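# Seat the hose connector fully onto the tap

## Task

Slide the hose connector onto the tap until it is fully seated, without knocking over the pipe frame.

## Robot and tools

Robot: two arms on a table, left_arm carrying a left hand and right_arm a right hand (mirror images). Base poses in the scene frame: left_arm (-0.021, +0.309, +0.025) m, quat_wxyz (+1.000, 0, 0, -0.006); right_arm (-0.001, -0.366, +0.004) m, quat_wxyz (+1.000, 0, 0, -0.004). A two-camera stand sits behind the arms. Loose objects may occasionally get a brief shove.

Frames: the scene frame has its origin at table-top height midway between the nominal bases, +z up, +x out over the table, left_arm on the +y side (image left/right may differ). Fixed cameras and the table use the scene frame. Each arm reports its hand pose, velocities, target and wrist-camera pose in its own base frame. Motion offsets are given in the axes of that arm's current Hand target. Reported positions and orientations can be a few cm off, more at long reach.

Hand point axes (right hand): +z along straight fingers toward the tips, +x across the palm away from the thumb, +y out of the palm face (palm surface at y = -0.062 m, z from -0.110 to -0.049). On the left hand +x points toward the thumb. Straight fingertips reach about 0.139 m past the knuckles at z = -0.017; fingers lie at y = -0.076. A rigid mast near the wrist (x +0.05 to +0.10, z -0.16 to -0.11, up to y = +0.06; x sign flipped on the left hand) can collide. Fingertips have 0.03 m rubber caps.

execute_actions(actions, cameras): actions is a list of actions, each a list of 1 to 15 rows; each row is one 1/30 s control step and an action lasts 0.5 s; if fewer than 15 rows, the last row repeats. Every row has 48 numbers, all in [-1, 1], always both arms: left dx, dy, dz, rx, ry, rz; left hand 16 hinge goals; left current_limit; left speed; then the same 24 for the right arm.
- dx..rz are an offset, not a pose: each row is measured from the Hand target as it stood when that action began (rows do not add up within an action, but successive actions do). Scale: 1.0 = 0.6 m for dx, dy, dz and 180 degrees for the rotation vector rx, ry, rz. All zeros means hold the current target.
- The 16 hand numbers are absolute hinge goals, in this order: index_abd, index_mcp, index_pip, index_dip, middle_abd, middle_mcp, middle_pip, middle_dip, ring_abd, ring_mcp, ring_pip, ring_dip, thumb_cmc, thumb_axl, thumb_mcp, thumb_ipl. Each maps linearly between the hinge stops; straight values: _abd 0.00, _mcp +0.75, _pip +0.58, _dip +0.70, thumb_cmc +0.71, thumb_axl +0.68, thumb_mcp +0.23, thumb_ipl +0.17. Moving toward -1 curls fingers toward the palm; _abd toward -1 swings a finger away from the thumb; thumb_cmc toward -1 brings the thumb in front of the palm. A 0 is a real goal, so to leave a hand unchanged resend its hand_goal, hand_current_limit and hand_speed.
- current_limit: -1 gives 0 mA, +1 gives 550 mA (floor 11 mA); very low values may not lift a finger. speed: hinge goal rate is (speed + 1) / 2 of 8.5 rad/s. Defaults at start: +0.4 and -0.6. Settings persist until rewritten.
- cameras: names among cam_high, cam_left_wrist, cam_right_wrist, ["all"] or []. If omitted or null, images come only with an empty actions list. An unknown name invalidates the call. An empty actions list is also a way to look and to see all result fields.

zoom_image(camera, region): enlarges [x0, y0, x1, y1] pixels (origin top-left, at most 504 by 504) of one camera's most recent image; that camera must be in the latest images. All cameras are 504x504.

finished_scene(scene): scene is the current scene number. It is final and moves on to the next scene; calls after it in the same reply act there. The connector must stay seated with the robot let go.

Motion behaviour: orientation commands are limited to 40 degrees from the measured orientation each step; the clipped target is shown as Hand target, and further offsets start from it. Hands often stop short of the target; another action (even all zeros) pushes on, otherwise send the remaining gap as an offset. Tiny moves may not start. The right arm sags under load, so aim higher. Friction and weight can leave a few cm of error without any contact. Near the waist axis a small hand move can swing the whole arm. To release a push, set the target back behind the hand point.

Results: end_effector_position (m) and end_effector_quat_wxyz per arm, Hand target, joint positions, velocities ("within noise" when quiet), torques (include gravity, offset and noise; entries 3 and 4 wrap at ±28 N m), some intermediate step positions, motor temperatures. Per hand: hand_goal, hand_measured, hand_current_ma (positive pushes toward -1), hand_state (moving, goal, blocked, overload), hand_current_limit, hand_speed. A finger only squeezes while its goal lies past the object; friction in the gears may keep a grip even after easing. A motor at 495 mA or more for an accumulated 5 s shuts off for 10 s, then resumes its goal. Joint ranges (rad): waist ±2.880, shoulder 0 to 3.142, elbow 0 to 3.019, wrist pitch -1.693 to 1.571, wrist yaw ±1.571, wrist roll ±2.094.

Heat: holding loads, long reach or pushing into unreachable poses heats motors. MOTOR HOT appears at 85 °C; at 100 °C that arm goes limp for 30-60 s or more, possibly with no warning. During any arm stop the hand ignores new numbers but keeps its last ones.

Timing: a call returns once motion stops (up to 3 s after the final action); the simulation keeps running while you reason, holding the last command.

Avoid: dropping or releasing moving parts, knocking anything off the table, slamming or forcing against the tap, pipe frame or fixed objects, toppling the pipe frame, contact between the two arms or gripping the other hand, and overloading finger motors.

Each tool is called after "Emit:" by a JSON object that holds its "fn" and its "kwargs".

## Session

Emit:
{"fn": "execute_actions", "kwargs": {"actions": []}}

Scene clock: 0.00 s.
left_arm: end_effector_position=(+0.4613, -0.0226, +0.2172) hand_goal=(+0.000, +0.754, +0.576, +0.696, +0.000, +0.754, +0.576, +0.696, +0.000, +0.754, +0.576, +0.696, +0.714, +0.678, +0.226, +0.168) hand_measured=(+0.000, +0.754, +0.576, +0.696, +0.000, +0.754, +0.576, +0.696, +0.000, +0.754, +0.576, +0.696, +0.714, +0.678, +0.226, +0.168) hand_current_ma=(+0, +0, +0, +0, +0, +0, +0, +0, +0, +0, +0, +0, +0, +0, +0, +0) hand_state=(overload, goal, goal, goal, goal, goal, goal, goal, goal, goal, goal, goal, goal, goal, goal, goal) hand_current_limit=0.40 hand_speed=-0.60 end_effector_quat_wxyz=(+0.490, +0.870, +0.054, -0.005) | right_arm: end_effector_position=(+0.1885, +0.5081, +0.3162) hand_goal=(+0.000, +0.754, +0.576, +0.696, +0.000, +0.754, +0.576, +0.696, +0.000, +0.754, +0.576, +0.696, +0.714, +0.678, +0.226, +0.168) hand_measured=(+0.000, +0.754, +0.576, +0.696, +0.000, +0.754, +0.576, +0.696, +0.000, +0.754, +0.576, +0.696, +0.714, +0.678, +0.226, +0.168) hand_current_ma=(+0, +0, +0, +0, +0, +0, +0, +0, +0, +0, +0, +0, +0, +0, +0, +0) hand_state=(goal, goal, goal, goal, goal, goal, goal, goal, goal, goal, goal, goal, goal, goal, goal, goal) hand_current_limit=0.40 hand_speed=-0.60 end_effector_quat_wxyz=(+0.239, +0.235, +0.876, +0.347)
Joint positions: left_arm=[0.378 1.752 1.234 -1.537 0.943 2.074] | right_arm=[1.444 1.243 0.994 -0.603 0.54 0.189]
Joint velocities: within noise
Joint torques (N m): no reading
Motor temperatures (°C): left_arm=[37 35 34 35 29 32] | right_arm=[35 37 41 32 33 29]
Heat: left arm: hottest waist 37 °C; right arm: hottest elbow 41 °C.
Hand target: left_arm +0.4660, -0.0208, +0.2259; +0.487, +0.872, +0.048, +0.006 | right_arm +0.1892, +0.5137, +0.3329; +0.237, +0.238, +0.870, +0.361

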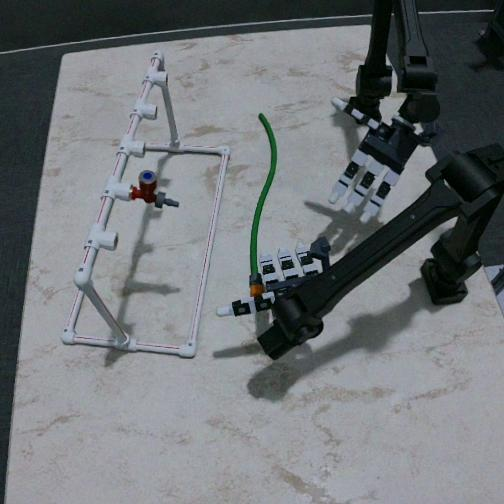

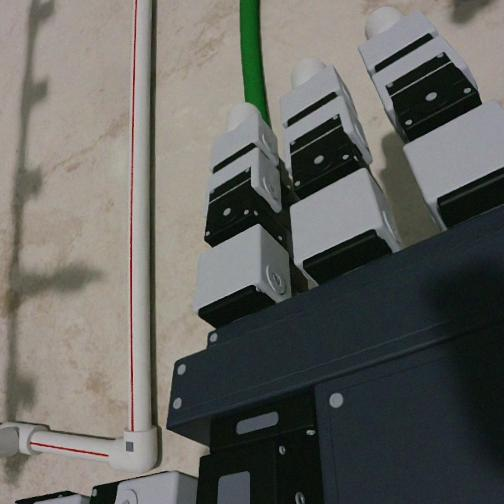

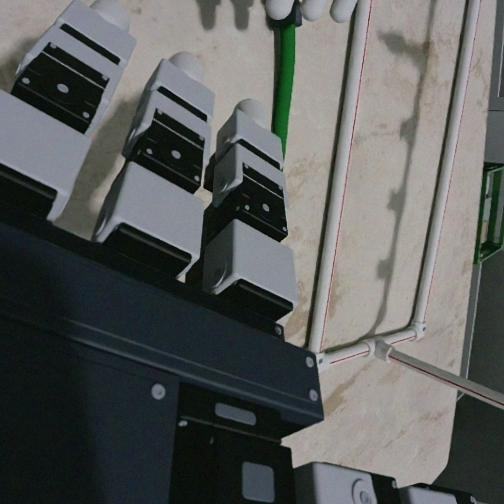

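Emit:
{"fn": "zoom_image", "kwargs": {"camera": "cam_high", "region": [98, 158, 198, 258]}}

Emit:
{"fn": "zoom_image", "kwargs": {"camera": "cam_high", "region": [218, 248, 298, 328]}}

Emit:
{"fn": "zoom_image", "kwargs": {"camera": "cam_high", "region": [40, 40, 260, 260]}}

Scaled by 5.040 from the camera's 504x504 image, which has a finer 720x720 frame.

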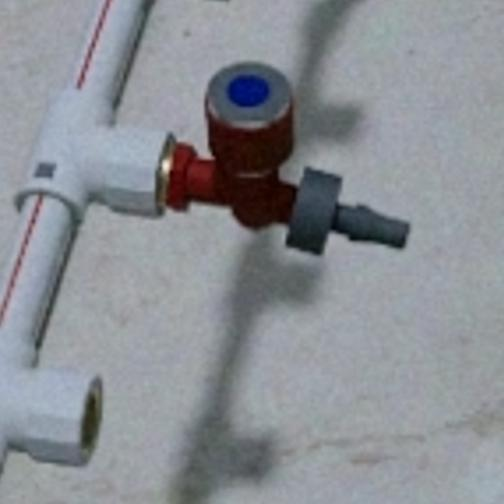

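Scaled by 6.300 from the camera's 504x504 image, which has a finer 720x720 frame.

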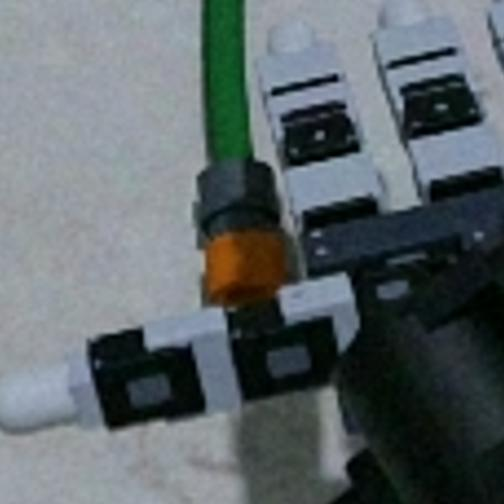

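Scaled by 2.291 from the camera's 504x504 image, which has a finer 720x720 frame.

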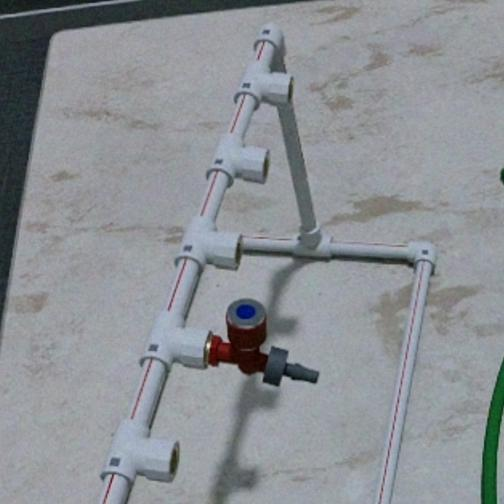

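Emit:
{"fn": "execute_actions", "kwargs": {"actions": [[[0.007,-0.009,-0.11,0,0,0, 0,0.754,0.576,0.696,0,0.754,0.576,0.696,0,0.754,0.576,0.696,0.714,0.678,0.226,0.168,0.4,-0.6, 0,0,0,0,0,0, 0,0.754,0.576,0.696,0,0.754,0.576,0.696,0,0.754,0.576,0.696,0.714,0.678,0.226,0.168,0.4,-0.6]],[[0.007,-0.009,-0.11,0.02,0.108,0.136, 0,0.754,0.576,0.696,0,0.754,0.576,0.696,0,0.754,0.576,0.696,0.714,0.678,0.226,0.168,0.4,-0.6, 0,0,0,0,0,0, 0,0.754,0.576,0.696,0,0.754,0.576,0.696,0,0.754,0.576,0.696,0.714,0.678,0.226,0.168,0.4,-0.6]],[[0,0,0,0.02,0.108,0.136, 0,0.754,0.576,0.696,0,0.754,0.576,0.696,0,0.754,0.576,0.696,0.714,0.678,0.226,0.168,0.4,-0.6, 0,0,0,0,0,0, 0,0.754,0.576,0.696,0,0.754,0.576,0.696,0,0.754,0.576,0.696,0.714,0.678,0.226,0.168,0.4,-0.6]]], "cameras": ["all"]}}

Scene clock: 28.30 s.
left_arm: end_effector_position=(+0.4661, +0.1009, +0.2877) hand_goal=(+0.000, +0.754, +0.576, +0.696, +0.000, +0.754, +0.576, +0.696, +0.000, +0.754, +0.576, +0.696, +0.714, +0.678, +0.226, +0.168) hand_measured=(-0.172, +0.760, +0.576, +0.696, +0.000, +0.760, +0.576, +0.696, +0.000, +0.760, +0.576, +0.696, +0.722, +0.678, +0.224, +0.168) hand_current_ma=(+0, +1, +0, +0, +0, +1, +0, +0, +0, +1, +0, +0, +1, +0, +0, +0) hand_state=(overload, goal, goal, goal, goal, goal, goal, goal, goal, goal, goal, goal, goal, goal, goal, goal) hand_current_limit=0.40 hand_speed=-0.60 end_effector_quat_wxyz=(+0.345, +0.788, -0.122, +0.495) | right_arm: end_effector_position=(+0.1885, +0.5081, +0.3162) hand_goal=(+0.000, +0.754, +0.576, +0.696, +0.000, +0.754, +0.576, +0.696, +0.000, +0.754, +0.576, +0.696, +0.714, +0.678, +0.226, +0.168) hand_measured=(+0.000, +0.758, +0.576, +0.696, +0.000, +0.758, +0.576, +0.696, +0.000, +0.758, +0.576, +0.696, +0.718, +0.678, +0.226, +0.168) hand_current_ma=(+0, +1, +0, +0, +0, +1, +0, +0, +0, +1, +0, +0, +1, +0, +0, +0) hand_state=(goal, goal, goal, goal, goal, goal, goal, goal, goal, goal, goal, goal, goal, goal, goal, goal) hand_current_limit=0.40 hand_speed=-0.60 end_effector_quat_wxyz=(+0.239, +0.235, +0.876, +0.347)
Joint positions: left_arm=[0.628 1.562 1.107 -0.551 1.243 2.097] | right_arm=[1.444 1.243 0.994 -0.603 0.54 0.189]
Joint torques (N m): left_arm=[0.21 -13.92 7.91 1.5 0.96 0.13] | right_arm=[0.09 -10.17 12.85 2.39 0.62 -0.01]
Heat: left arm: hottest waist 37 °C; right arm: hottest elbow 44 °C.
Hand target: left_arm +0.4658, +0.0975, +0.2859; +0.345, +0.791, -0.156, +0.481 | right_arm +0.1892, +0.5137, +0.3329; +0.237, +0.238, +0.870, +0.361
Off the commanded pose: left_arm 0.004 m, 4 deg | right_arm 0.018 m, 2 deg.
joint sent to its limit (left arm) — joint 6 (wrist roll), upper limit.
not at rest: the robot was still moving 3 seconds after this call's last action.
Step readings (end_effector_position of left_arm | right_arm):
0: (+0.4613, -0.0226, +0.2172) | (+0.1885, +0.5081, +0.3162)
1: (+0.4611, -0.0225, +0.2170) | (+0.1885, +0.5081, +0.3162)
2: (+0.4599, -0.0209, +0.2165) | (+0.1885, +0.5081, +0.3162)
4: (+0.4565, -0.0131, +0.2170) | (+0.1885, +0.5081, +0.3162)
8: (+0.4561, +0.0197, +0.2243) | (+0.1885, +0.5081, +0.3162)
15: (+0.4586, +0.0375, +0.2341) | (+0.1885, +0.5081, +0.3162)
16: (+0.4587, +0.0375, +0.2343) | (+0.1885, +0.5081, +0.3162)
17: (+0.4606, +0.0401, +0.2342) | (+0.1885, +0.5081, +0.3162)
19: (+0.4673, +0.0500, +0.2391) | (+0.1885, +0.5081, +0.3162)
23: (+0.4701, +0.0843, +0.2763) | (+0.1885, +0.5081, +0.3162)
30: (+0.4647, +0.1003, +0.3011) | (+0.1885, +0.5081, +0.3162)
31: (+0.4646, +0.0999, +0.2990) | (+0.1885, +0.5081, +0.3162)
32: (+0.4651, +0.0997, +0.2958) | (+0.1885, +0.5081, +0.3162)
34: (+0.4654, +0.0996, +0.2872) | (+0.1885, +0.5081, +0.3162)
38: (+0.4639, +0.0989, +0.2787) | (+0.1885, +0.5081, +0.3162)
45: (+0.4657, +0.1010, +0.2862) | (+0.1885, +0.5081, +0.3162)

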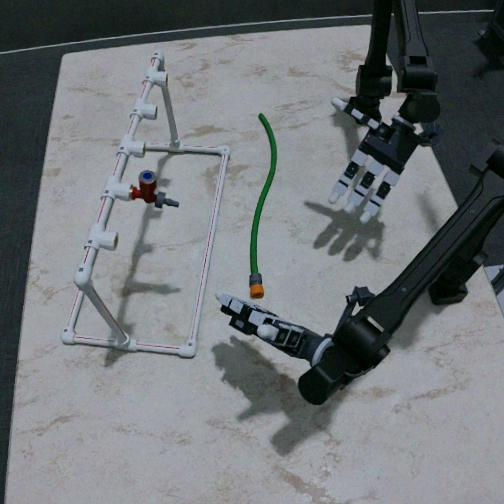

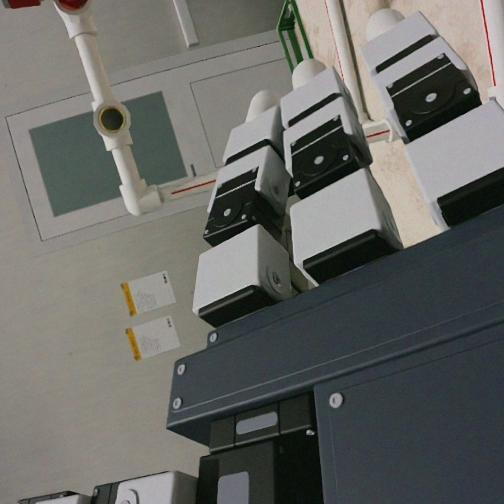

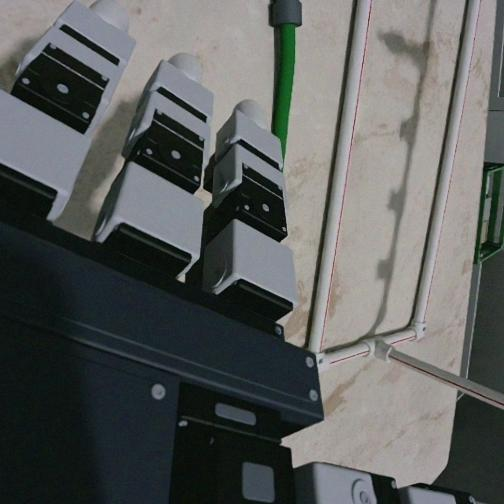

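Emit:
{"fn": "execute_actions", "kwargs": {"actions": [[[0.085,-0.121,0.032,0,0,-0.03, 0,0.754,0.576,0.696,0,0.754,0.576,0.696,0,0.754,0.576,0.696,0.714,0.678,0.226,0.168,0.4,-0.6, 0,0,0,0.0496,-0.0044,-0.1475, 0,0.754,0.576,0.696,0,0.754,0.576,0.696,0,0.754,0.576,0.696,0.714,0.678,0.226,0.168,0.4,-0.6]],[[0.085,-0.121,0.032,0,0,0, 0,0.754,0.576,0.696,0,0.754,0.576,0.696,0,0.754,0.576,0.696,0.714,0.678,0.226,0.168,0.4,-0.6, 0,0,0,0.0496,-0.0044,-0.1475, 0,0.754,0.576,0.696,0,0.754,0.576,0.696,0,0.754,0.576,0.696,0.714,0.678,0.226,0.168,0.4,-0.6]],[[0,0,0,0,0,0, 0,0.754,0.576,0.696,0,0.754,0.576,0.696,0,0.754,0.576,0.696,0.714,0.678,0.226,0.168,0.4,-0.6, 0,0,0,0.0496,-0.0044,-0.1475, 0,0.754,0.576,0.696,0,0.754,0.576,0.696,0,0.754,0.576,0.696,0.714,0.678,0.226,0.168,0.4,-0.6]]], "cameras": ["all"]}}

Scene clock: 33.27 s.
left_arm: end_effector_position=(+0.6126, +0.1836, +0.2792) hand_goal=(+0.000, +0.754, +0.576, +0.696, +0.000, +0.754, +0.576, +0.696, +0.000, +0.754, +0.576, +0.696, +0.714, +0.678, +0.226, +0.168) hand_measured=(-0.190, +0.760, +0.576, +0.696, -0.004, +0.760, +0.576, +0.696, -0.002, +0.760, +0.576, +0.696, +0.720, +0.678, +0.224, +0.168) hand_current_ma=(+0, +1, +0, +0, +0, +1, +0, +0, +0, +1, +0, +0, +1, +0, +0, +0) hand_state=(overload, goal, goal, goal, goal, goal, goal, goal, goal, goal, goal, goal, goal, goal, goal, goal) hand_current_limit=0.40 hand_speed=-0.60 end_effector_quat_wxyz=(+0.381, +0.802, -0.096, +0.450) | right_arm: end_effector_position=(+0.1837, +0.5031, +0.3148) hand_goal=(+0.000, +0.754, +0.576, +0.696, +0.000, +0.754, +0.576, +0.696, +0.000, +0.754, +0.576, +0.696, +0.714, +0.678, +0.226, +0.168) hand_measured=(+0.000, +0.752, +0.576, +0.696, +0.000, +0.752, +0.576, +0.696, +0.000, +0.752, +0.576, +0.696, +0.714, +0.678, +0.224, +0.168) hand_current_ma=(+0, +0, +0, +0, +0, +0, +0, +0, +0, +0, +0, +0, +0, +0, +0, +0) hand_state=(goal, goal, goal, goal, goal, goal, goal, goal, goal, goal, goal, goal, goal, goal, goal, goal) hand_current_limit=0.40 hand_speed=-0.60 end_effector_quat_wxyz=(+0.366, -0.318, +0.871, -0.077)
Joint positions: left_arm=[0.597 2.004 1.713 -0.841 1.228 2.095] | right_arm=[1.342 1.363 1.396 -1.268 0.702 -1.053]
Joint torques (N m): left_arm=[0.21 -20.95 14.2 0.58 0.86 0.15] | right_arm=[-0.44 -10.17 15.09 1.05 0.89 0]
Heat: left arm: hottest waist 37 °C; right arm: hottest elbow 45 °C.
Hand target: left_arm +0.6238, +0.1859, +0.2974; +0.367, +0.797, -0.118, +0.464 | right_arm +0.1892, +0.5137, +0.3331; +0.371, -0.318, +0.870, -0.072
Off the commanded pose: left_arm 0.022 m, 3 deg | right_arm 0.022 m, 1 deg.
Step readings (end_effector_position of left_arm | right_arm):
0: (+0.4661, +0.1009, +0.2877) | (+0.1885, +0.5081, +0.3162)
1: (+0.4662, +0.1010, +0.2874) | (+0.1882, +0.5082, +0.3158)
2: (+0.4673, +0.1016, +0.2869) | (+0.1874, +0.5083, +0.3137)
4: (+0.4779, +0.1082, +0.2852) | (+0.1850, +0.5064, +0.3046)
8: (+0.5109, +0.1283, +0.2764) | (+0.1879, +0.4995, +0.2903)
15: (+0.5295, +0.1365, +0.2686) | (+0.1890, +0.5026, +0.2969)
16: (+0.5305, +0.1365, +0.2700) | (+0.1882, +0.5034, +0.2981)
17: (+0.5337, +0.1382, +0.2725) | (+0.1876, +0.5026, +0.2982)
19: (+0.5497, +0.1479, +0.2792) | (+0.1863, +0.4993, +0.2994)
23: (+0.5845, +0.1713, +0.2861) | (+0.1889, +0.4967, +0.3129)
30: (+0.6065, +0.1831, +0.2748) | (+0.1880, +0.5013, +0.3245)
31: (+0.6078, +0.1834, +0.2735) | (+0.1873, +0.5014, +0.3230)
32: (+0.6089, +0.1833, +0.2728) | (+0.1876, +0.5001, +0.3200)
34: (+0.6104, +0.1832, +0.2723) | (+0.1892, +0.4979, +0.3151)
38: (+0.6117, +0.1833, +0.2752) | (+0.1903, +0.5028, +0.3163)
45: (+0.6128, +0.1838, +0.2793) | (+0.1864, +0.5042, +0.3194)

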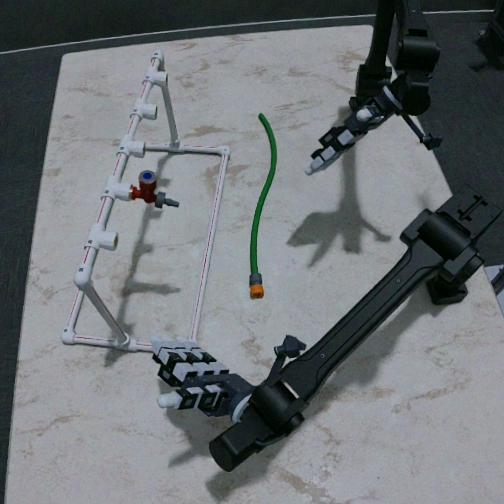

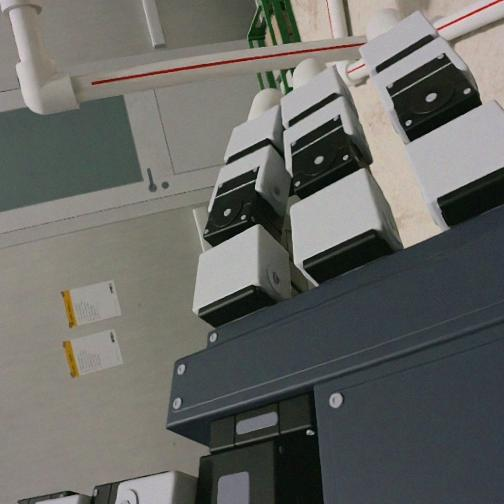

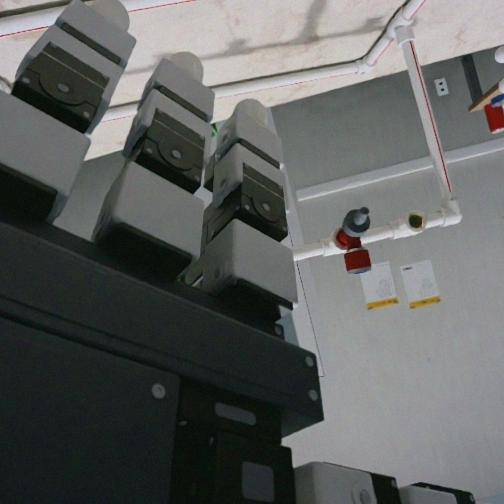

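Emit:
{"fn": "zoom_image", "kwargs": {"camera": "cam_right_wrist", "region": [310, 190, 430, 290]}}

Scaled by 4.200 from the camera's 504x504 image, which has a finer 720x720 frame.

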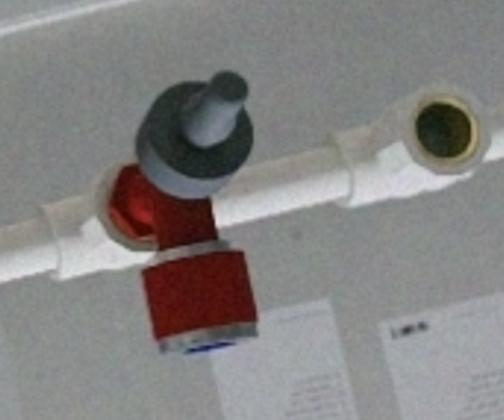

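Emit:
{"fn": "execute_actions", "kwargs": {"actions": [[[0,0,0,0,0,0, 0,0.754,0.576,0.696,0,0.754,0.576,0.696,0,0.754,0.576,0.696,0.714,0.678,0.226,0.168,0.4,-0.6, -0.07,-0.009,0.061,0.0496,-0.0044,-0.1475, 0,0.754,0.576,0.696,0,0.754,0.576,0.696,0,0.754,0.576,0.696,0.714,0.678,0.226,0.168,0.4,-0.6]],[[0,0,0,0,0,0, 0,0.754,0.576,0.696,0,0.754,0.576,0.696,0,0.754,0.576,0.696,0.714,0.678,0.226,0.168,0.4,-0.6, 0,0,0,0.0496,-0.0044,-0.1475, 0,0.754,0.576,0.696,0,0.754,0.576,0.696,0,0.754,0.576,0.696,0.714,0.678,0.226,0.168,0.4,-0.6]]]}}

Scene clock: 36.60 s.
left_arm: end_effector_position=(+0.6126, +0.1836, +0.2792) hand_goal=(+0.000, +0.754, +0.576, +0.696, +0.000, +0.754, +0.576, +0.696, +0.000, +0.754, +0.576, +0.696, +0.714, +0.678, +0.226, +0.168) hand_measured=(-0.190, +0.760, +0.576, +0.696, -0.004, +0.760, +0.576, +0.696, -0.002, +0.760, +0.576, +0.696, +0.720, +0.678, +0.224, +0.168) hand_current_ma=(+0, +1, +0, +0, +0, +1, +0, +0, +0, +1, +0, +0, +1, +0, +0, +0) hand_state=(overload, goal, goal, goal, goal, goal, goal, goal, goal, goal, goal, goal, goal, goal, goal, goal) hand_current_limit=0.40 hand_speed=-0.60 end_effector_quat_wxyz=(+0.381, +0.802, -0.097, +0.450) | right_arm: end_effector_position=(+0.2365, +0.5247, +0.3206) hand_goal=(+0.000, +0.754, +0.576, +0.696, +0.000, +0.754, +0.576, +0.696, +0.000, +0.754, +0.576, +0.696, +0.714, +0.678, +0.226, +0.168) hand_measured=(-0.002, +0.746, +0.576, +0.696, -0.002, +0.746, +0.576, +0.696, -0.002, +0.746, +0.576, +0.696, +0.708, +0.678, +0.224, +0.168) hand_current_ma=(+0, -3, +0, +0, +0, -4, +0, +0, +0, -4, +0, +0, -1, +0, +0, +0) hand_state=(goal, goal, goal, goal, goal, goal, goal, goal, goal, goal, goal, goal, goal, goal, goal, goal) hand_current_limit=0.40 hand_speed=-0.60 end_effector_quat_wxyz=(-0.339, +0.616, -0.610, +0.366)
Joint positions: left_arm=[0.597 2.004 1.713 -0.841 1.228 2.095] | right_arm=[1.323 1.655 1.785 -1.352 1.006 -2.02]
Joint torques (N m): left_arm=[0.26 -21.01 14.2 0.57 0.86 0.16] | right_arm=[0.09 -15.27 14.08 2.15 0.92 -0.07]
Motor temperatures (°C): left_arm=[37 38 37 35 30 32] | right_arm=[35 37 46 32 33 29]
Heat: left arm: hottest shoulder 38 °C; right arm: hottest elbow 46 °C.
Hand target: left_arm +0.6238, +0.1859, +0.2974; +0.367, +0.797, -0.118, +0.464 | right_arm +0.2392, +0.5390, +0.3339; -0.354, +0.613, -0.611, +0.355
Off the commanded pose: left_arm 0.022 m, 3 deg | right_arm 0.020 m, 2 deg.
joint sent to its limit (left arm) — joint 6 (wrist roll), upper limit. The joint targets still meet the commanded pose.
Step readings (end_effector_position of left_arm | right_arm):
0: (+0.6126, +0.1836, +0.2792) | (+0.1836, +0.5030, +0.3148)
1: (+0.6126, +0.1836, +0.2792) | (+0.1843, +0.5029, +0.3150)
2: (+0.6126, +0.1836, +0.2792) | (+0.1894, +0.5014, +0.3154)
4: (+0.6126, +0.1836, +0.2792) | (+0.2025, +0.5080, +0.3213)
8: (+0.6126, +0.1836, +0.2792) | (+0.2318, +0.5290, +0.3302)
15: (+0.6126, +0.1836, +0.2792) | (+0.2397, +0.5302, +0.3145)
16: (+0.6126, +0.1836, +0.2792) | (+0.2399, +0.5291, +0.3142)
17: (+0.6126, +0.1836, +0.2792) | (+0.2428, +0.5261, +0.3152)
19: (+0.6126, +0.1836, +0.2792) | (+0.2486, +0.5242, +0.3218)
23: (+0.6126, +0.1836, +0.2792) | (+0.2495, +0.5319, +0.3319)
30: (+0.6126, +0.1836, +0.2792) | (+0.2376, +0.5298, +0.3224)

Emit:
{"fn": "execute_actions", "kwargs": {"actions": [[[0,0,0,0,0,0, 0,0.754,0.576,0.696,0,0.754,0.576,0.696,0,0.754,0.576,0.696,0.714,0.678,0.226,0.168,0.4,-0.6, -0.05,0.011,0.13,0,0,0, -0.16,1,-0.299,-0.029, 0.16,1,-0.299,-0.029, 0,1,0.58,0.7, -0.686,0.678,0.15,-0.174,0.4,-0.6]],[[0,0,0,0,0,0, 0,0.754,0.576,0.696,0,0.754,0.576,0.696,0,0.754,0.576,0.696,0.714,0.678,0.226,0.168,0.4,-0.6, -0.05,0.011,0.13,0,0,0, -0.16,1,-0.299,-0.029, 0.16,1,-0.299,-0.029, 0,1,0.58,0.7, -0.686,0.678,0.15,-0.174,0.4,-0.6]],[[0,0,0,0,0,0, 0,0.754,0.576,0.696,0,0.754,0.576,0.696,0,0.754,0.576,0.696,0.714,0.678,0.226,0.168,0.4,-0.6, -0.05,0.011,0.1,0,0,0, -0.16,1,-0.299,-0.029, 0.16,1,-0.299,-0.029, 0,1,0.58,0.7, -0.686,0.678,0.15,-0.174,0.4,-0.6]]], "cameras": ["all"]}}

Scene clock: 39.30 s.
left_arm: end_effector_position=(+0.6126, +0.1836, +0.2792) hand_goal=(+0.000, +0.754, +0.576, +0.696, +0.000, +0.754, +0.576, +0.696, +0.000, +0.754, +0.576, +0.696, +0.714, +0.678, +0.226, +0.168) hand_measured=(-0.190, +0.760, +0.576, +0.696, -0.004, +0.760, +0.576, +0.696, -0.002, +0.760, +0.576, +0.696, +0.720, +0.678, +0.224, +0.168) hand_current_ma=(+0, +1, +0, +0, +0, +1, +0, +0, +0, +1, +0, +0, +1, +0, +0, +0) hand_state=(overload, goal, goal, goal, goal, goal, goal, goal, goal, goal, goal, goal, goal, goal, goal, goal) hand_current_limit=0.40 hand_speed=-0.60 end_effector_quat_wxyz=(+0.381, +0.802, -0.097, +0.450) | right_arm: end_effector_position=(+0.4097, +0.6209, +0.1975) hand_goal=(-0.160, +1.000, -0.298, -0.028, +0.160, +1.000, -0.298, -0.028, +0.000, +1.000, +0.580, +0.700, -0.686, +0.678, +0.150, -0.174) hand_measured=(-0.152, +0.986, -0.296, -0.026, +0.152, +0.980, -0.296, -0.024, -0.002, +0.980, +0.576, +0.698, -0.684, +0.678, +0.150, -0.172) hand_current_ma=(+2, -9, +0, +0, -2, -14, +0, +1, +0, -15, -1, -1, +0, +0, +0, +0) hand_state=(goal, goal, goal, goal, goal, goal, goal, goal, goal, goal, goal, goal, goal, goal, goal, goal) hand_current_limit=0.40 hand_speed=-0.60 end_effector_quat_wxyz=(+0.319, -0.564, +0.667, -0.368)
Joint positions: left_arm=[0.597 2.004 1.713 -0.841 1.228 2.095] | right_arm=[1.111 2.097 2.106 -1.13 0.947 -2.097]
Joint torques (N m): left_arm=[0.21 -21.01 14.2 0.57 0.86 0.15] | right_arm=[-0.73 -21.95 14.97 1.05 0.85 -0.09]
Heat: left arm: hottest shoulder 38 °C; right arm: hottest elbow 46 °C.
Hand target: left_arm +0.6238, +0.1859, +0.2974; +0.367, +0.797, -0.118, +0.464 | right_arm +0.4166, +0.6292, +0.2092; +0.354, -0.613, +0.611, -0.355
Off the commanded pose: left_arm 0.022 m, 3 deg | right_arm 0.016 m, 10 deg.
joint sent to its limit (left arm) — joint 6 (wrist roll), upper limit. The joint targets still meet the commanded pose.
joint sent to its limit (right arm) — joint 6 (wrist roll), lower limit. The joint targets are off in orientation, not in position.
Step readings (end_effector_position of left_arm | right_arm):
0: (+0.6126, +0.1836, +0.2792) | (+0.2365, +0.5246, +0.3206)
1: (+0.6126, +0.1836, +0.2792) | (+0.2365, +0.5249, +0.3207)
2: (+0.6126, +0.1836, +0.2792) | (+0.2387, +0.5275, +0.3201)
4: (+0.6126, +0.1836, +0.2792) | (+0.2465, +0.5372, +0.3176)
8: (+0.6126, +0.1836, +0.2792) | (+0.2785, +0.5477, +0.2957)
15: (+0.6126, +0.1836, +0.2792) | (+0.3026, +0.5468, +0.2583)
16: (+0.6126, +0.1836, +0.2792) | (+0.3027, +0.5474, +0.2575)
17: (+0.6126, +0.1836, +0.2792) | (+0.3044, +0.5496, +0.2577)
19: (+0.6126, +0.1836, +0.2792) | (+0.3123, +0.5612, +0.2602)
23: (+0.6126, +0.1836, +0.2792) | (+0.3373, +0.5812, +0.2535)
30: (+0.6126, +0.1836, +0.2792) | (+0.3624, +0.5800, +0.2209)
31: (+0.6126, +0.1836, +0.2792) | (+0.3636, +0.5803, +0.2192)
32: (+0.6126, +0.1836, +0.2792) | (+0.3656, +0.5824, +0.2182)
34: (+0.6126, +0.1836, +0.2792) | (+0.3747, +0.5914, +0.2189)
38: (+0.6126, +0.1836, +0.2792) | (+0.3916, +0.6116, +0.2138)
45: (+0.6126, +0.1836, +0.2792) | (+0.4046, +0.6189, +0.1916)

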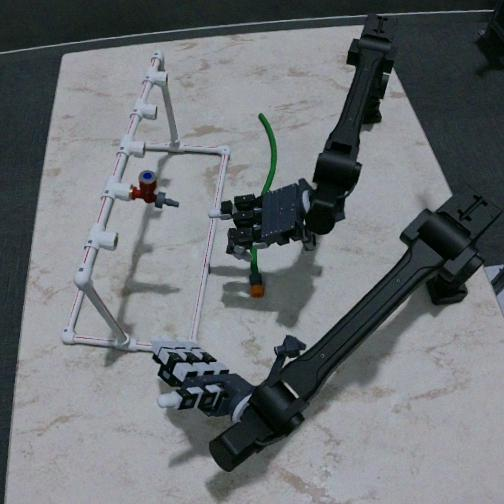

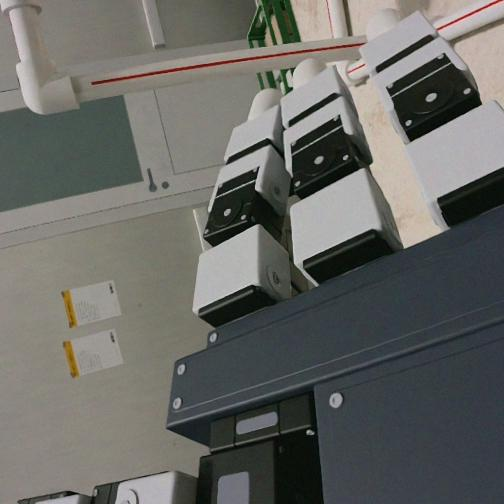

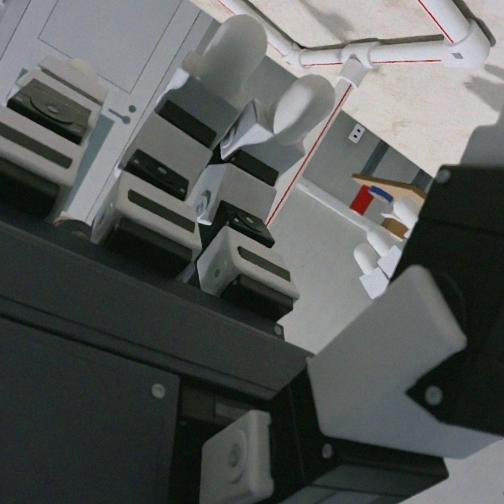

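Emit:
{"fn": "execute_actions", "kwargs": {"actions": [[[0,0,0,0,0,0, 0,0.754,0.576,0.696,0,0.754,0.576,0.696,0,0.754,0.576,0.696,0.714,0.678,0.226,0.168,0.4,-0.6, 0,0.119,0.1235,0,0.0289,0.0167, -0.16,1,-0.299,-0.029, 0.16,1,-0.299,-0.029, 0,1,0.58,0.7, -0.686,0.678,0.15,-0.174,0.4,-0.6]]], "cameras": ["cam_high","cam_right_wrist"]}}

Emit:
{"fn": "zoom_image", "kwargs": {"camera": "cam_high", "region": [200, 210, 320, 330]}}

Scene clock: 41.53 s.
left_arm: end_effector_position=(+0.6126, +0.1836, +0.2792) hand_goal=(+0.000, +0.754, +0.576, +0.696, +0.000, +0.754, +0.576, +0.696, +0.000, +0.754, +0.576, +0.696, +0.714, +0.678, +0.226, +0.168) hand_measured=(-0.190, +0.760, +0.576, +0.696, -0.004, +0.760, +0.576, +0.696, -0.002, +0.760, +0.576, +0.696, +0.720, +0.678, +0.224, +0.168) hand_current_ma=(+0, +1, +0, +0, +0, +1, +0, +0, +0, +1, +0, +0, +1, +0, +0, +0) hand_state=(overload, goal, goal, goal, goal, goal, goal, goal, goal, goal, goal, goal, goal, goal, goal, goal) hand_current_limit=0.40 hand_speed=-0.60 end_effector_quat_wxyz=(+0.381, +0.802, -0.097, +0.450) | right_arm: end_effector_position=(+0.4391, +0.6231, +0.1054) hand_goal=(-0.160, +1.000, -0.298, -0.028, +0.160, +1.000, -0.298, -0.028, +0.000, +1.000, +0.580, +0.700, -0.686, +0.678, +0.150, -0.174) hand_measured=(-0.152, +0.986, -0.296, -0.026, +0.152, +0.982, -0.298, -0.024, -0.002, +0.982, +0.576, +0.698, -0.684, +0.678, +0.150, -0.172) hand_current_ma=(+2, -8, +0, +0, -2, -13, +0, +1, +0, -14, -1, -1, +0, +0, +0, +0) hand_state=(goal, goal, goal, goal, goal, goal, goal, goal, goal, goal, goal, goal, goal, goal, goal, goal) hand_current_limit=0.40 hand_speed=-0.60 end_effector_quat_wxyz=(+0.306, -0.555, +0.673, -0.381)
Joint positions: left_arm=[0.597 2.004 1.713 -0.841 1.228 2.095] | right_arm=[1.08 2.197 2.035 -0.977 0.958 -2.097]
Joint torques (N m): left_arm=[0.26 -20.95 14.2 0.57 0.86 0.15] | right_arm=[0.26 -23.65 11.66 2.15 1.04 -0.09]
Heat: left arm: hottest shoulder 38 °C; right arm: hottest elbow 47 °C.
Hand target: left_arm +0.6238, +0.1859, +0.2974; +0.367, +0.797, -0.118, +0.464 | right_arm +0.4453, +0.6292, +0.1104; +0.336, -0.580, +0.642, -0.373
Off the commanded pose: left_arm 0.022 m, 3 deg | right_arm 0.010 m, 6 deg.
joint sent to its limit (left arm) — joint 6 (wrist roll), upper limit. The joint targets still meet the commanded pose.
joint sent to its limit (right arm) — joint 6 (wrist roll), lower limit. The joint targets are off in orientation, not in position.
Step readings (end_effector_position of left_arm | right_arm):
0: (+0.6126, +0.1836, +0.2792) | (+0.4097, +0.6209, +0.1975)
1: (+0.6126, +0.1836, +0.2792) | (+0.4097, +0.6210, +0.1975)
2: (+0.6126, +0.1836, +0.2792) | (+0.4109, +0.6219, +0.1972)
4: (+0.6126, +0.1836, +0.2792) | (+0.4180, +0.6264, +0.1940)
8: (+0.6126, +0.1836, +0.2792) | (+0.4265, +0.6285, +0.1668)
15: (+0.6126, +0.1836, +0.2792) | (+0.4358, +0.6245, +0.1109)
Images, in order (width x height): cam_high 504x504, cam_right_wrist 504x504.

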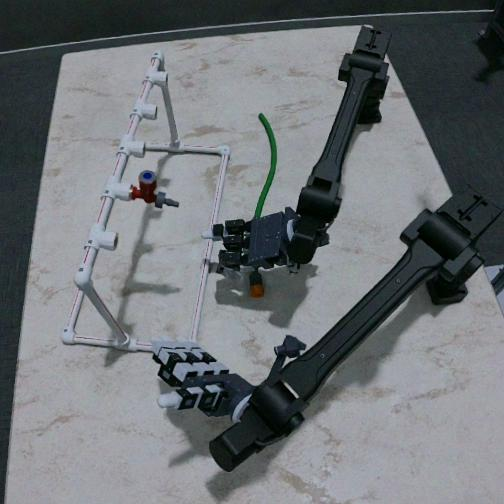

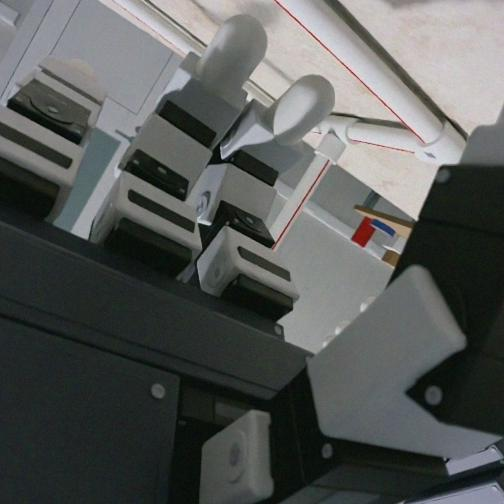

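Scaled by 4.200 from the camera's 504x504 image, which has a finer 720x720 frame.

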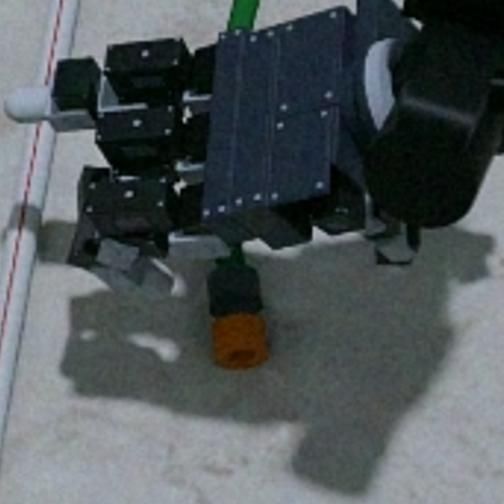

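Emit:
{"fn": "execute_actions", "kwargs": {"actions": [[[0,0,0,0,0,0, 0,0.754,0.576,0.696,0,0.754,0.576,0.696,0,0.754,0.576,0.696,0.714,0.678,0.226,0.168,0.4,-0.6, -0.011,0.051,0.0625,0,0.0144,0.0083, -0.16,1,-0.299,-0.029, 0.16,1,-0.299,-0.029, 0,1,0.58,0.7, -0.686,0.678,0.15,-0.174,0.4,-0.6]]], "cameras": ["cam_high","cam_right_wrist"]}}

Emit:
{"fn": "zoom_image", "kwargs": {"camera": "cam_high", "region": [200, 210, 320, 330]}}

Scene clock: 43.33 s.
left_arm: end_effector_position=(+0.6126, +0.1836, +0.2792) hand_goal=(+0.000, +0.754, +0.576, +0.696, +0.000, +0.754, +0.576, +0.696, +0.000, +0.754, +0.576, +0.696, +0.714, +0.678, +0.226, +0.168) hand_measured=(-0.190, +0.760, +0.576, +0.696, -0.004, +0.760, +0.576, +0.696, -0.002, +0.760, +0.576, +0.696, +0.720, +0.678, +0.224, +0.168) hand_current_ma=(+0, +1, +0, +0, +0, +1, +0, +0, +0, +1, +0, +0, +1, +0, +0, +0) hand_state=(overload, goal, goal, goal, goal, goal, goal, goal, goal, goal, goal, goal, goal, goal, goal, goal) hand_current_limit=0.40 hand_speed=-0.60 end_effector_quat_wxyz=(+0.381, +0.802, -0.097, +0.450) | right_arm: end_effector_position=(+0.4516, +0.6288, +0.0648) hand_goal=(-0.160, +1.000, -0.298, -0.028, +0.160, +1.000, -0.298, -0.028, +0.000, +1.000, +0.580, +0.700, -0.686, +0.678, +0.150, -0.174) hand_measured=(-0.152, +0.986, -0.296, -0.026, +0.152, +0.982, -0.298, -0.024, -0.002, +0.982, +0.576, +0.698, -0.684, +0.678, +0.150, -0.172) hand_current_ma=(+2, -8, +0, +0, -2, -13, +0, +1, +0, -14, -1, -1, +0, +0, +0, +0) hand_state=(goal, goal, goal, goal, goal, goal, goal, goal, goal, goal, goal, goal, goal, goal, goal, goal) hand_current_limit=0.40 hand_speed=-0.60 end_effector_quat_wxyz=(+0.306, -0.550, +0.675, -0.385)
Joint positions: left_arm=[0.597 2.004 1.713 -0.841 1.228 2.095] | right_arm=[1.071 2.259 2.035 -0.912 0.966 -2.097]
Joint torques (N m): left_arm=[0.21 -21.01 14.2 0.55 0.86 0.15] | right_arm=[-0.5 -23.94 12.22 2.37 1.06 -0.09]
Heat: left arm: hottest shoulder 38 °C; right arm: hottest elbow 47 °C.
Hand target: left_arm +0.6238, +0.1859, +0.2974; +0.367, +0.797, -0.118, +0.464 | right_arm +0.4633, +0.6339, +0.0652; +0.326, -0.563, +0.657, -0.381
Off the commanded pose: left_arm 0.022 m, 3 deg | right_arm 0.013 m, 3 deg.
joint sent to its limit (left arm) — joint 6 (wrist roll), upper limit. The joint targets still meet the commanded pose.
joint sent to its limit (right arm) — joint 6 (wrist roll), lower limit. The joint targets are off in orientation, not in position.
Step readings (end_effector_position of left_arm | right_arm):
0: (+0.6126, +0.1836, +0.2792) | (+0.4391, +0.6231, +0.1054)
1: (+0.6126, +0.1836, +0.2792) | (+0.4392, +0.6233, +0.1055)
2: (+0.6126, +0.1836, +0.2792) | (+0.4401, +0.6245, +0.1059)
4: (+0.6126, +0.1836, +0.2792) | (+0.4439, +0.6278, +0.1056)
8: (+0.6126, +0.1836, +0.2792) | (+0.4497, +0.6312, +0.0944)
15: (+0.6126, +0.1836, +0.2792) | (+0.4514, +0.6294, +0.0678)
Images, in order (width x height): cam_high 504x504, cam_right_wrist 504x504.

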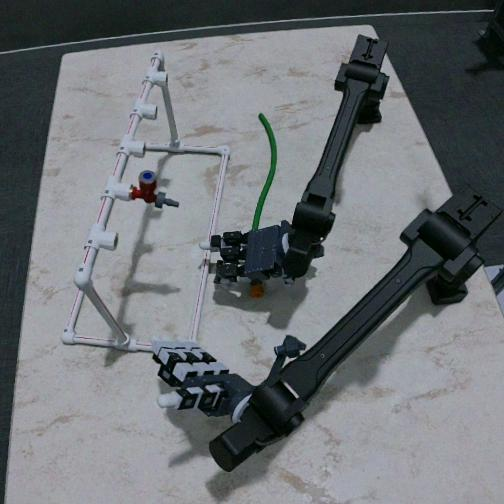

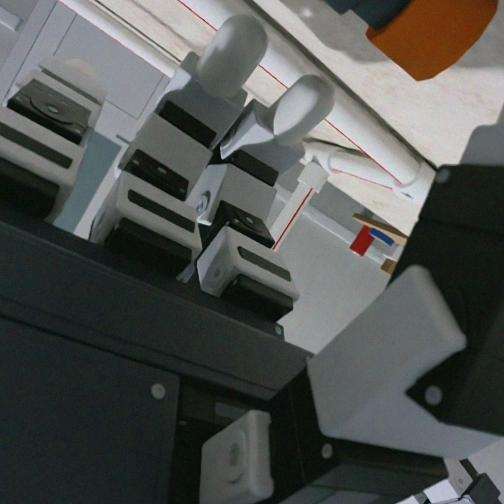

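Scaled by 4.200 from the camera's 504x504 image, which has a finer 720x720 frame.

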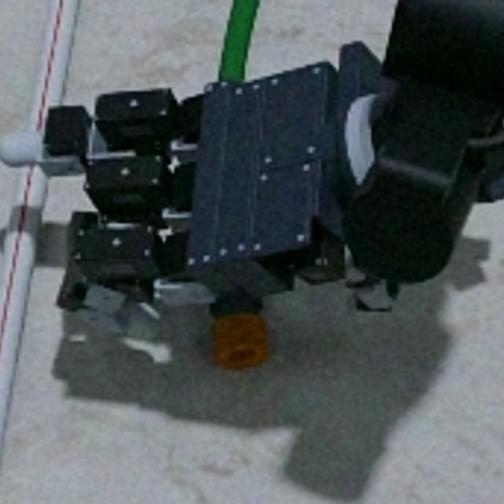

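Emit:
{"fn": "zoom_image", "kwargs": {"camera": "cam_right_wrist", "region": [304, 0, 504, 200]}}

Scaled by 2.520 from the camera's 504x504 image, which has a finer 720x720 frame.

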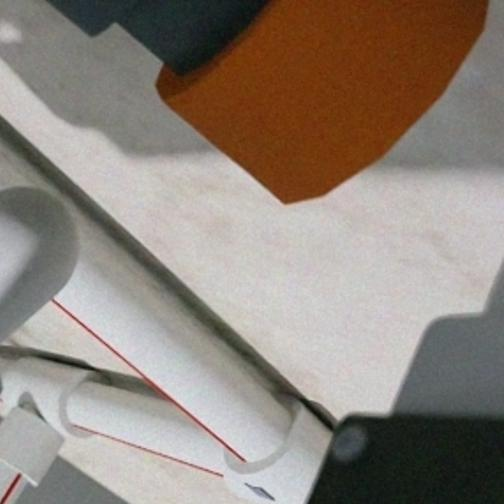

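Emit:
{"fn": "execute_actions", "kwargs": {"actions": [[[0,0,0,0,0,0, 0,0.754,0.576,0.696,0,0.754,0.576,0.696,0,0.754,0.576,0.696,0.714,0.678,0.226,0.168,0.4,-0.6, -0.002,0.041,0.035,0,0,0, -0.16,1,-0.299,-0.029, 0.16,1,-0.299,-0.029, 0,1,0.58,0.7, -0.686,0.678,0.15,-0.174,0.4,-0.6]]], "cameras": ["cam_high","cam_right_wrist"]}}

Emit:
{"fn": "zoom_image", "kwargs": {"camera": "cam_high", "region": [200, 210, 320, 330]}}

Scene clock: 46.40 s.
left_arm: end_effector_position=(+0.6126, +0.1836, +0.2792) hand_goal=(+0.000, +0.754, +0.576, +0.696, +0.000, +0.754, +0.576, +0.696, +0.000, +0.754, +0.576, +0.696, +0.714, +0.678, +0.226, +0.168) hand_measured=(-0.190, +0.760, +0.576, +0.696, -0.004, +0.760, +0.576, +0.696, -0.002, +0.760, +0.576, +0.696, +0.720, +0.678, +0.224, +0.168) hand_current_ma=(+0, +1, +0, +0, +0, +1, +0, +0, +0, +1, +0, +0, +1, +0, +0, +0) hand_state=(overload, goal, goal, goal, goal, goal, goal, goal, goal, goal, goal, goal, goal, goal, goal, goal) hand_current_limit=0.40 hand_speed=-0.60 end_effector_quat_wxyz=(+0.381, +0.802, -0.097, +0.450) | right_arm: end_effector_position=(+0.4606, +0.6341, +0.0459) hand_goal=(-0.160, +1.000, -0.298, -0.028, +0.160, +1.000, -0.298, -0.028, +0.000, +1.000, +0.580, +0.700, -0.686, +0.678, +0.150, -0.174) hand_measured=(-0.152, +0.986, -0.296, -0.026, +0.152, +0.982, -0.298, -0.024, -0.002, +0.982, +0.576, +0.698, -0.684, +0.678, +0.150, -0.172) hand_current_ma=(+2, -8, +0, +0, -2, -13, +0, +1, +0, -14, -1, -1, +0, +0, +0, +0) hand_state=(goal, goal, goal, goal, goal, goal, goal, goal, goal, goal, goal, goal, goal, goal, goal, goal) hand_current_limit=0.40 hand_speed=-0.60 end_effector_quat_wxyz=(+0.313, -0.543, +0.679, -0.383)
Joint positions: left_arm=[0.597 2.004 1.713 -0.841 1.228 2.095] | right_arm=[1.064 2.29 2.035 -0.86 0.966 -2.097]
Joint torques (N m): left_arm=[0.26 -21.01 14.22 0.55 0.86 0.15] | right_arm=[-0.79 -23.3 10.69 2.32 0.93 -0.09]
Heat: left arm: hottest shoulder 38 °C; right arm: hottest elbow 48 °C.
Hand target: left_arm +0.6238, +0.1859, +0.2974; +0.367, +0.797, -0.118, +0.464 | right_arm +0.4692, +0.6342, +0.0335; +0.326, -0.563, +0.657, -0.381
Off the commanded pose: left_arm 0.022 m, 3 deg | right_arm 0.015 m, 4 deg.
joint sent to its limit (left arm) — joint 6 (wrist roll), upper limit. The joint targets still meet the commanded pose.
joint sent to its limit (right arm) — joint 6 (wrist roll), lower limit. The joint targets are off in orientation, not in position.
Step readings (end_effector_position of left_arm | right_arm):
0: (+0.6126, +0.1836, +0.2792) | (+0.4516, +0.6288, +0.0648)
1: (+0.6126, +0.1836, +0.2792) | (+0.4517, +0.6290, +0.0648)
2: (+0.6126, +0.1836, +0.2792) | (+0.4527, +0.6296, +0.0652)
4: (+0.6126, +0.1836, +0.2792) | (+0.4560, +0.6319, +0.0650)
8: (+0.6126, +0.1836, +0.2792) | (+0.4599, +0.6348, +0.0601)
15: (+0.6126, +0.1836, +0.2792) | (+0.4607, +0.6343, +0.0473)
Images, in order (width x height): cam_high 504x504, cam_right_wrist 504x504.

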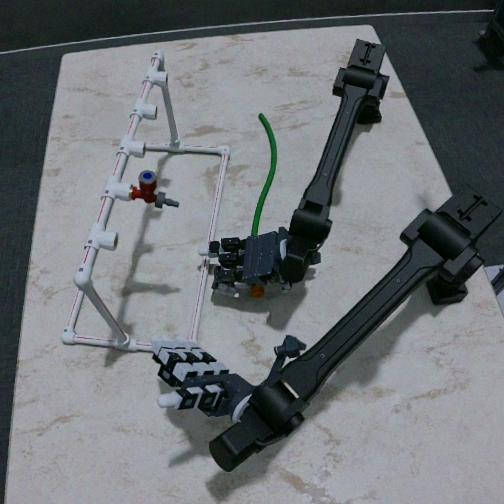

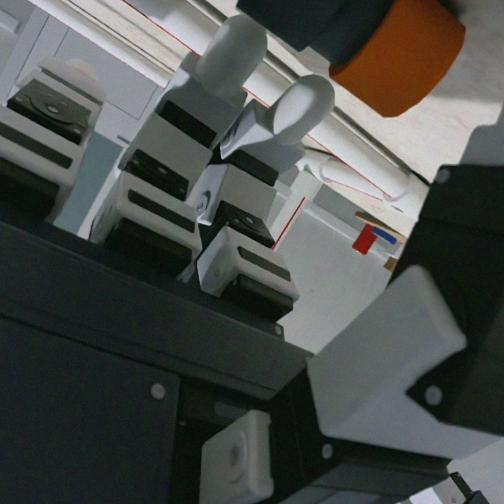

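Scaled by 4.200 from the camera's 504x504 image, which has a finer 720x720 frame.

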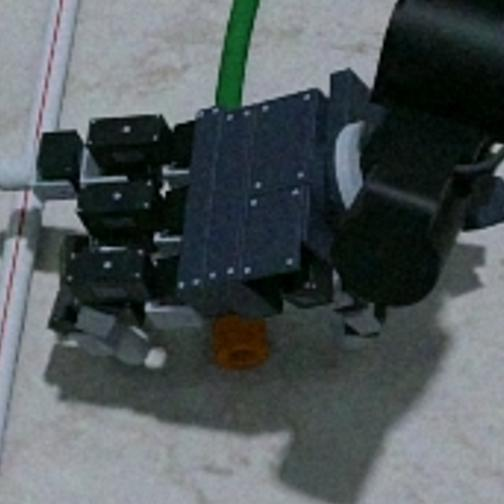

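Emit:
{"fn": "execute_actions", "kwargs": {"actions": [[[0,0,0,0,0,0, 0,0.754,0.576,0.696,0,0.754,0.576,0.696,0,0.754,0.576,0.696,0.714,0.678,0.226,0.168,0.4,-0.6, 0.018,0.023,0.01,0,0,0, -0.16,1,-0.299,-0.029, 0.16,1,-0.299,-0.029, 0,1,0.58,0.7, -0.686,0.678,0.15,-0.174,0.4,-0.6]]], "cameras": ["cam_high","cam_right_wrist"]}}

Emit:
{"fn": "zoom_image", "kwargs": {"camera": "cam_high", "region": [200, 210, 320, 330]}}

Scene clock: 48.33 s.
left_arm: end_effector_position=(+0.6126, +0.1836, +0.2792) hand_goal=(+0.000, +0.754, +0.576, +0.696, +0.000, +0.754, +0.576, +0.696, +0.000, +0.754, +0.576, +0.696, +0.714, +0.678, +0.226, +0.168) hand_measured=(-0.190, +0.760, +0.576, +0.696, -0.004, +0.760, +0.576, +0.696, -0.002, +0.760, +0.576, +0.696, +0.720, +0.678, +0.224, +0.168) hand_current_ma=(+0, +1, +0, +0, +0, +1, +0, +0, +0, +1, +0, +0, +1, +0, +0, +0) hand_state=(overload, goal, goal, goal, goal, goal, goal, goal, goal, goal, goal, goal, goal, goal, goal, goal) hand_current_limit=0.40 hand_speed=-0.60 end_effector_quat_wxyz=(+0.381, +0.802, -0.097, +0.450) | right_arm: end_effector_position=(+0.4617, +0.6307, +0.0307) hand_goal=(-0.160, +1.000, -0.298, -0.028, +0.160, +1.000, -0.298, -0.028, +0.000, +1.000, +0.580, +0.700, -0.686, +0.678, +0.150, -0.174) hand_measured=(-0.152, +0.986, -0.296, -0.026, +0.152, +0.982, -0.298, -0.024, -0.002, +0.982, +0.576, +0.698, -0.688, +0.678, +0.154, -0.176) hand_current_ma=(+2, -7, +0, +0, -2, -12, +0, +1, +0, -13, -1, -1, +0, +0, +1, +0) hand_state=(goal, goal, goal, goal, goal, goal, goal, goal, goal, goal, goal, goal, goal, goal, goal, goal) hand_current_limit=0.40 hand_speed=-0.60 end_effector_quat_wxyz=(+0.317, -0.538, +0.681, -0.381)
Joint positions: left_arm=[0.597 2.004 1.713 -0.841 1.228 2.095] | right_arm=[1.061 2.29 1.989 -0.804 0.966 -2.095]
Joint torques (N m): left_arm=[0.26 -21.01 14.22 0.57 0.86 0.15] | right_arm=[-0.67 -24.29 8.62 2.17 0.88 -0.12]
Heat: left arm: hottest elbow 39 °C; right arm: hottest elbow 48 °C.
Hand target: left_arm +0.6238, +0.1859, +0.2974; +0.367, +0.797, -0.118, +0.464 | right_arm +0.4661, +0.6236, +0.0184; +0.326, -0.563, +0.657, -0.381
Off the commanded pose: left_arm 0.022 m, 3 deg | right_arm 0.015 m, 4 deg.
joint sent to its limit (left arm) — joint 6 (wrist roll), upper limit. The joint targets still meet the commanded pose.
joint sent to its limit (right arm) — joint 6 (wrist roll), lower limit. The joint targets are off in orientation, not in position.
Step readings (end_effector_position of left_arm | right_arm):
0: (+0.6126, +0.1836, +0.2792) | (+0.4606, +0.6341, +0.0459)
1: (+0.6126, +0.1836, +0.2792) | (+0.4606, +0.6342, +0.0458)
2: (+0.6126, +0.1836, +0.2792) | (+0.4611, +0.6345, +0.0452)
4: (+0.6126, +0.1836, +0.2792) | (+0.4616, +0.6347, +0.0416)
8: (+0.6126, +0.1836, +0.2792) | (+0.4595, +0.6299, +0.0301)
15: (+0.6126, +0.1836, +0.2792) | (+0.4614, +0.6308, +0.0307)
Images, in order (width x height): cam_high 504x504, cam_right_wrist 504x504.

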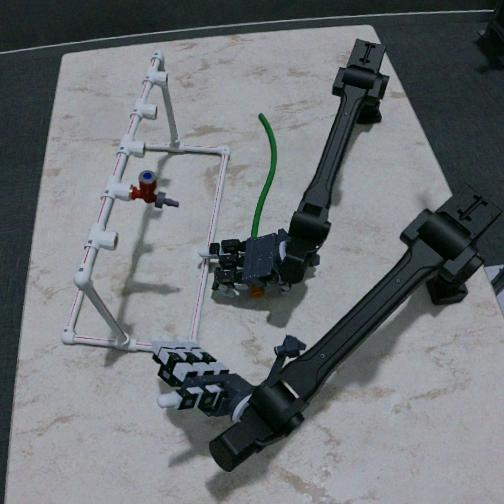

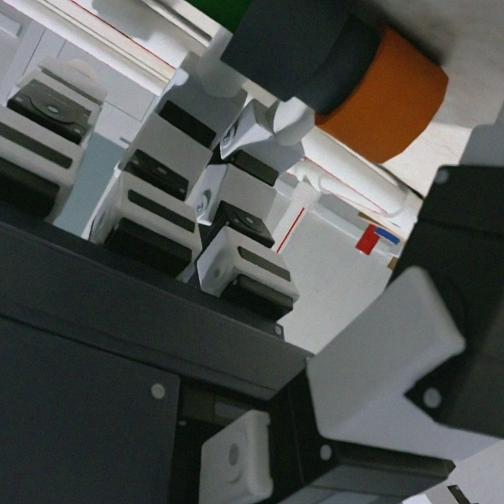

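Scaled by 4.200 from the camera's 504x504 image, which has a finer 720x720 frame.

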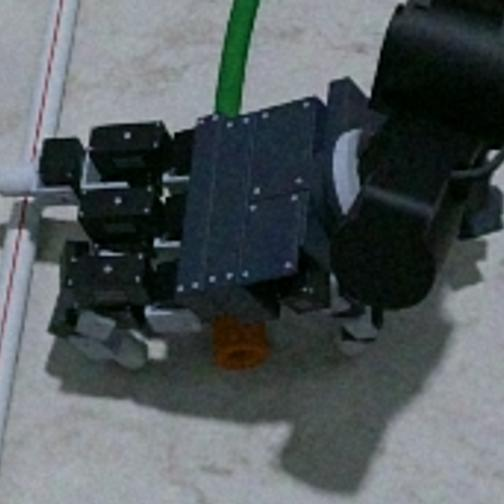

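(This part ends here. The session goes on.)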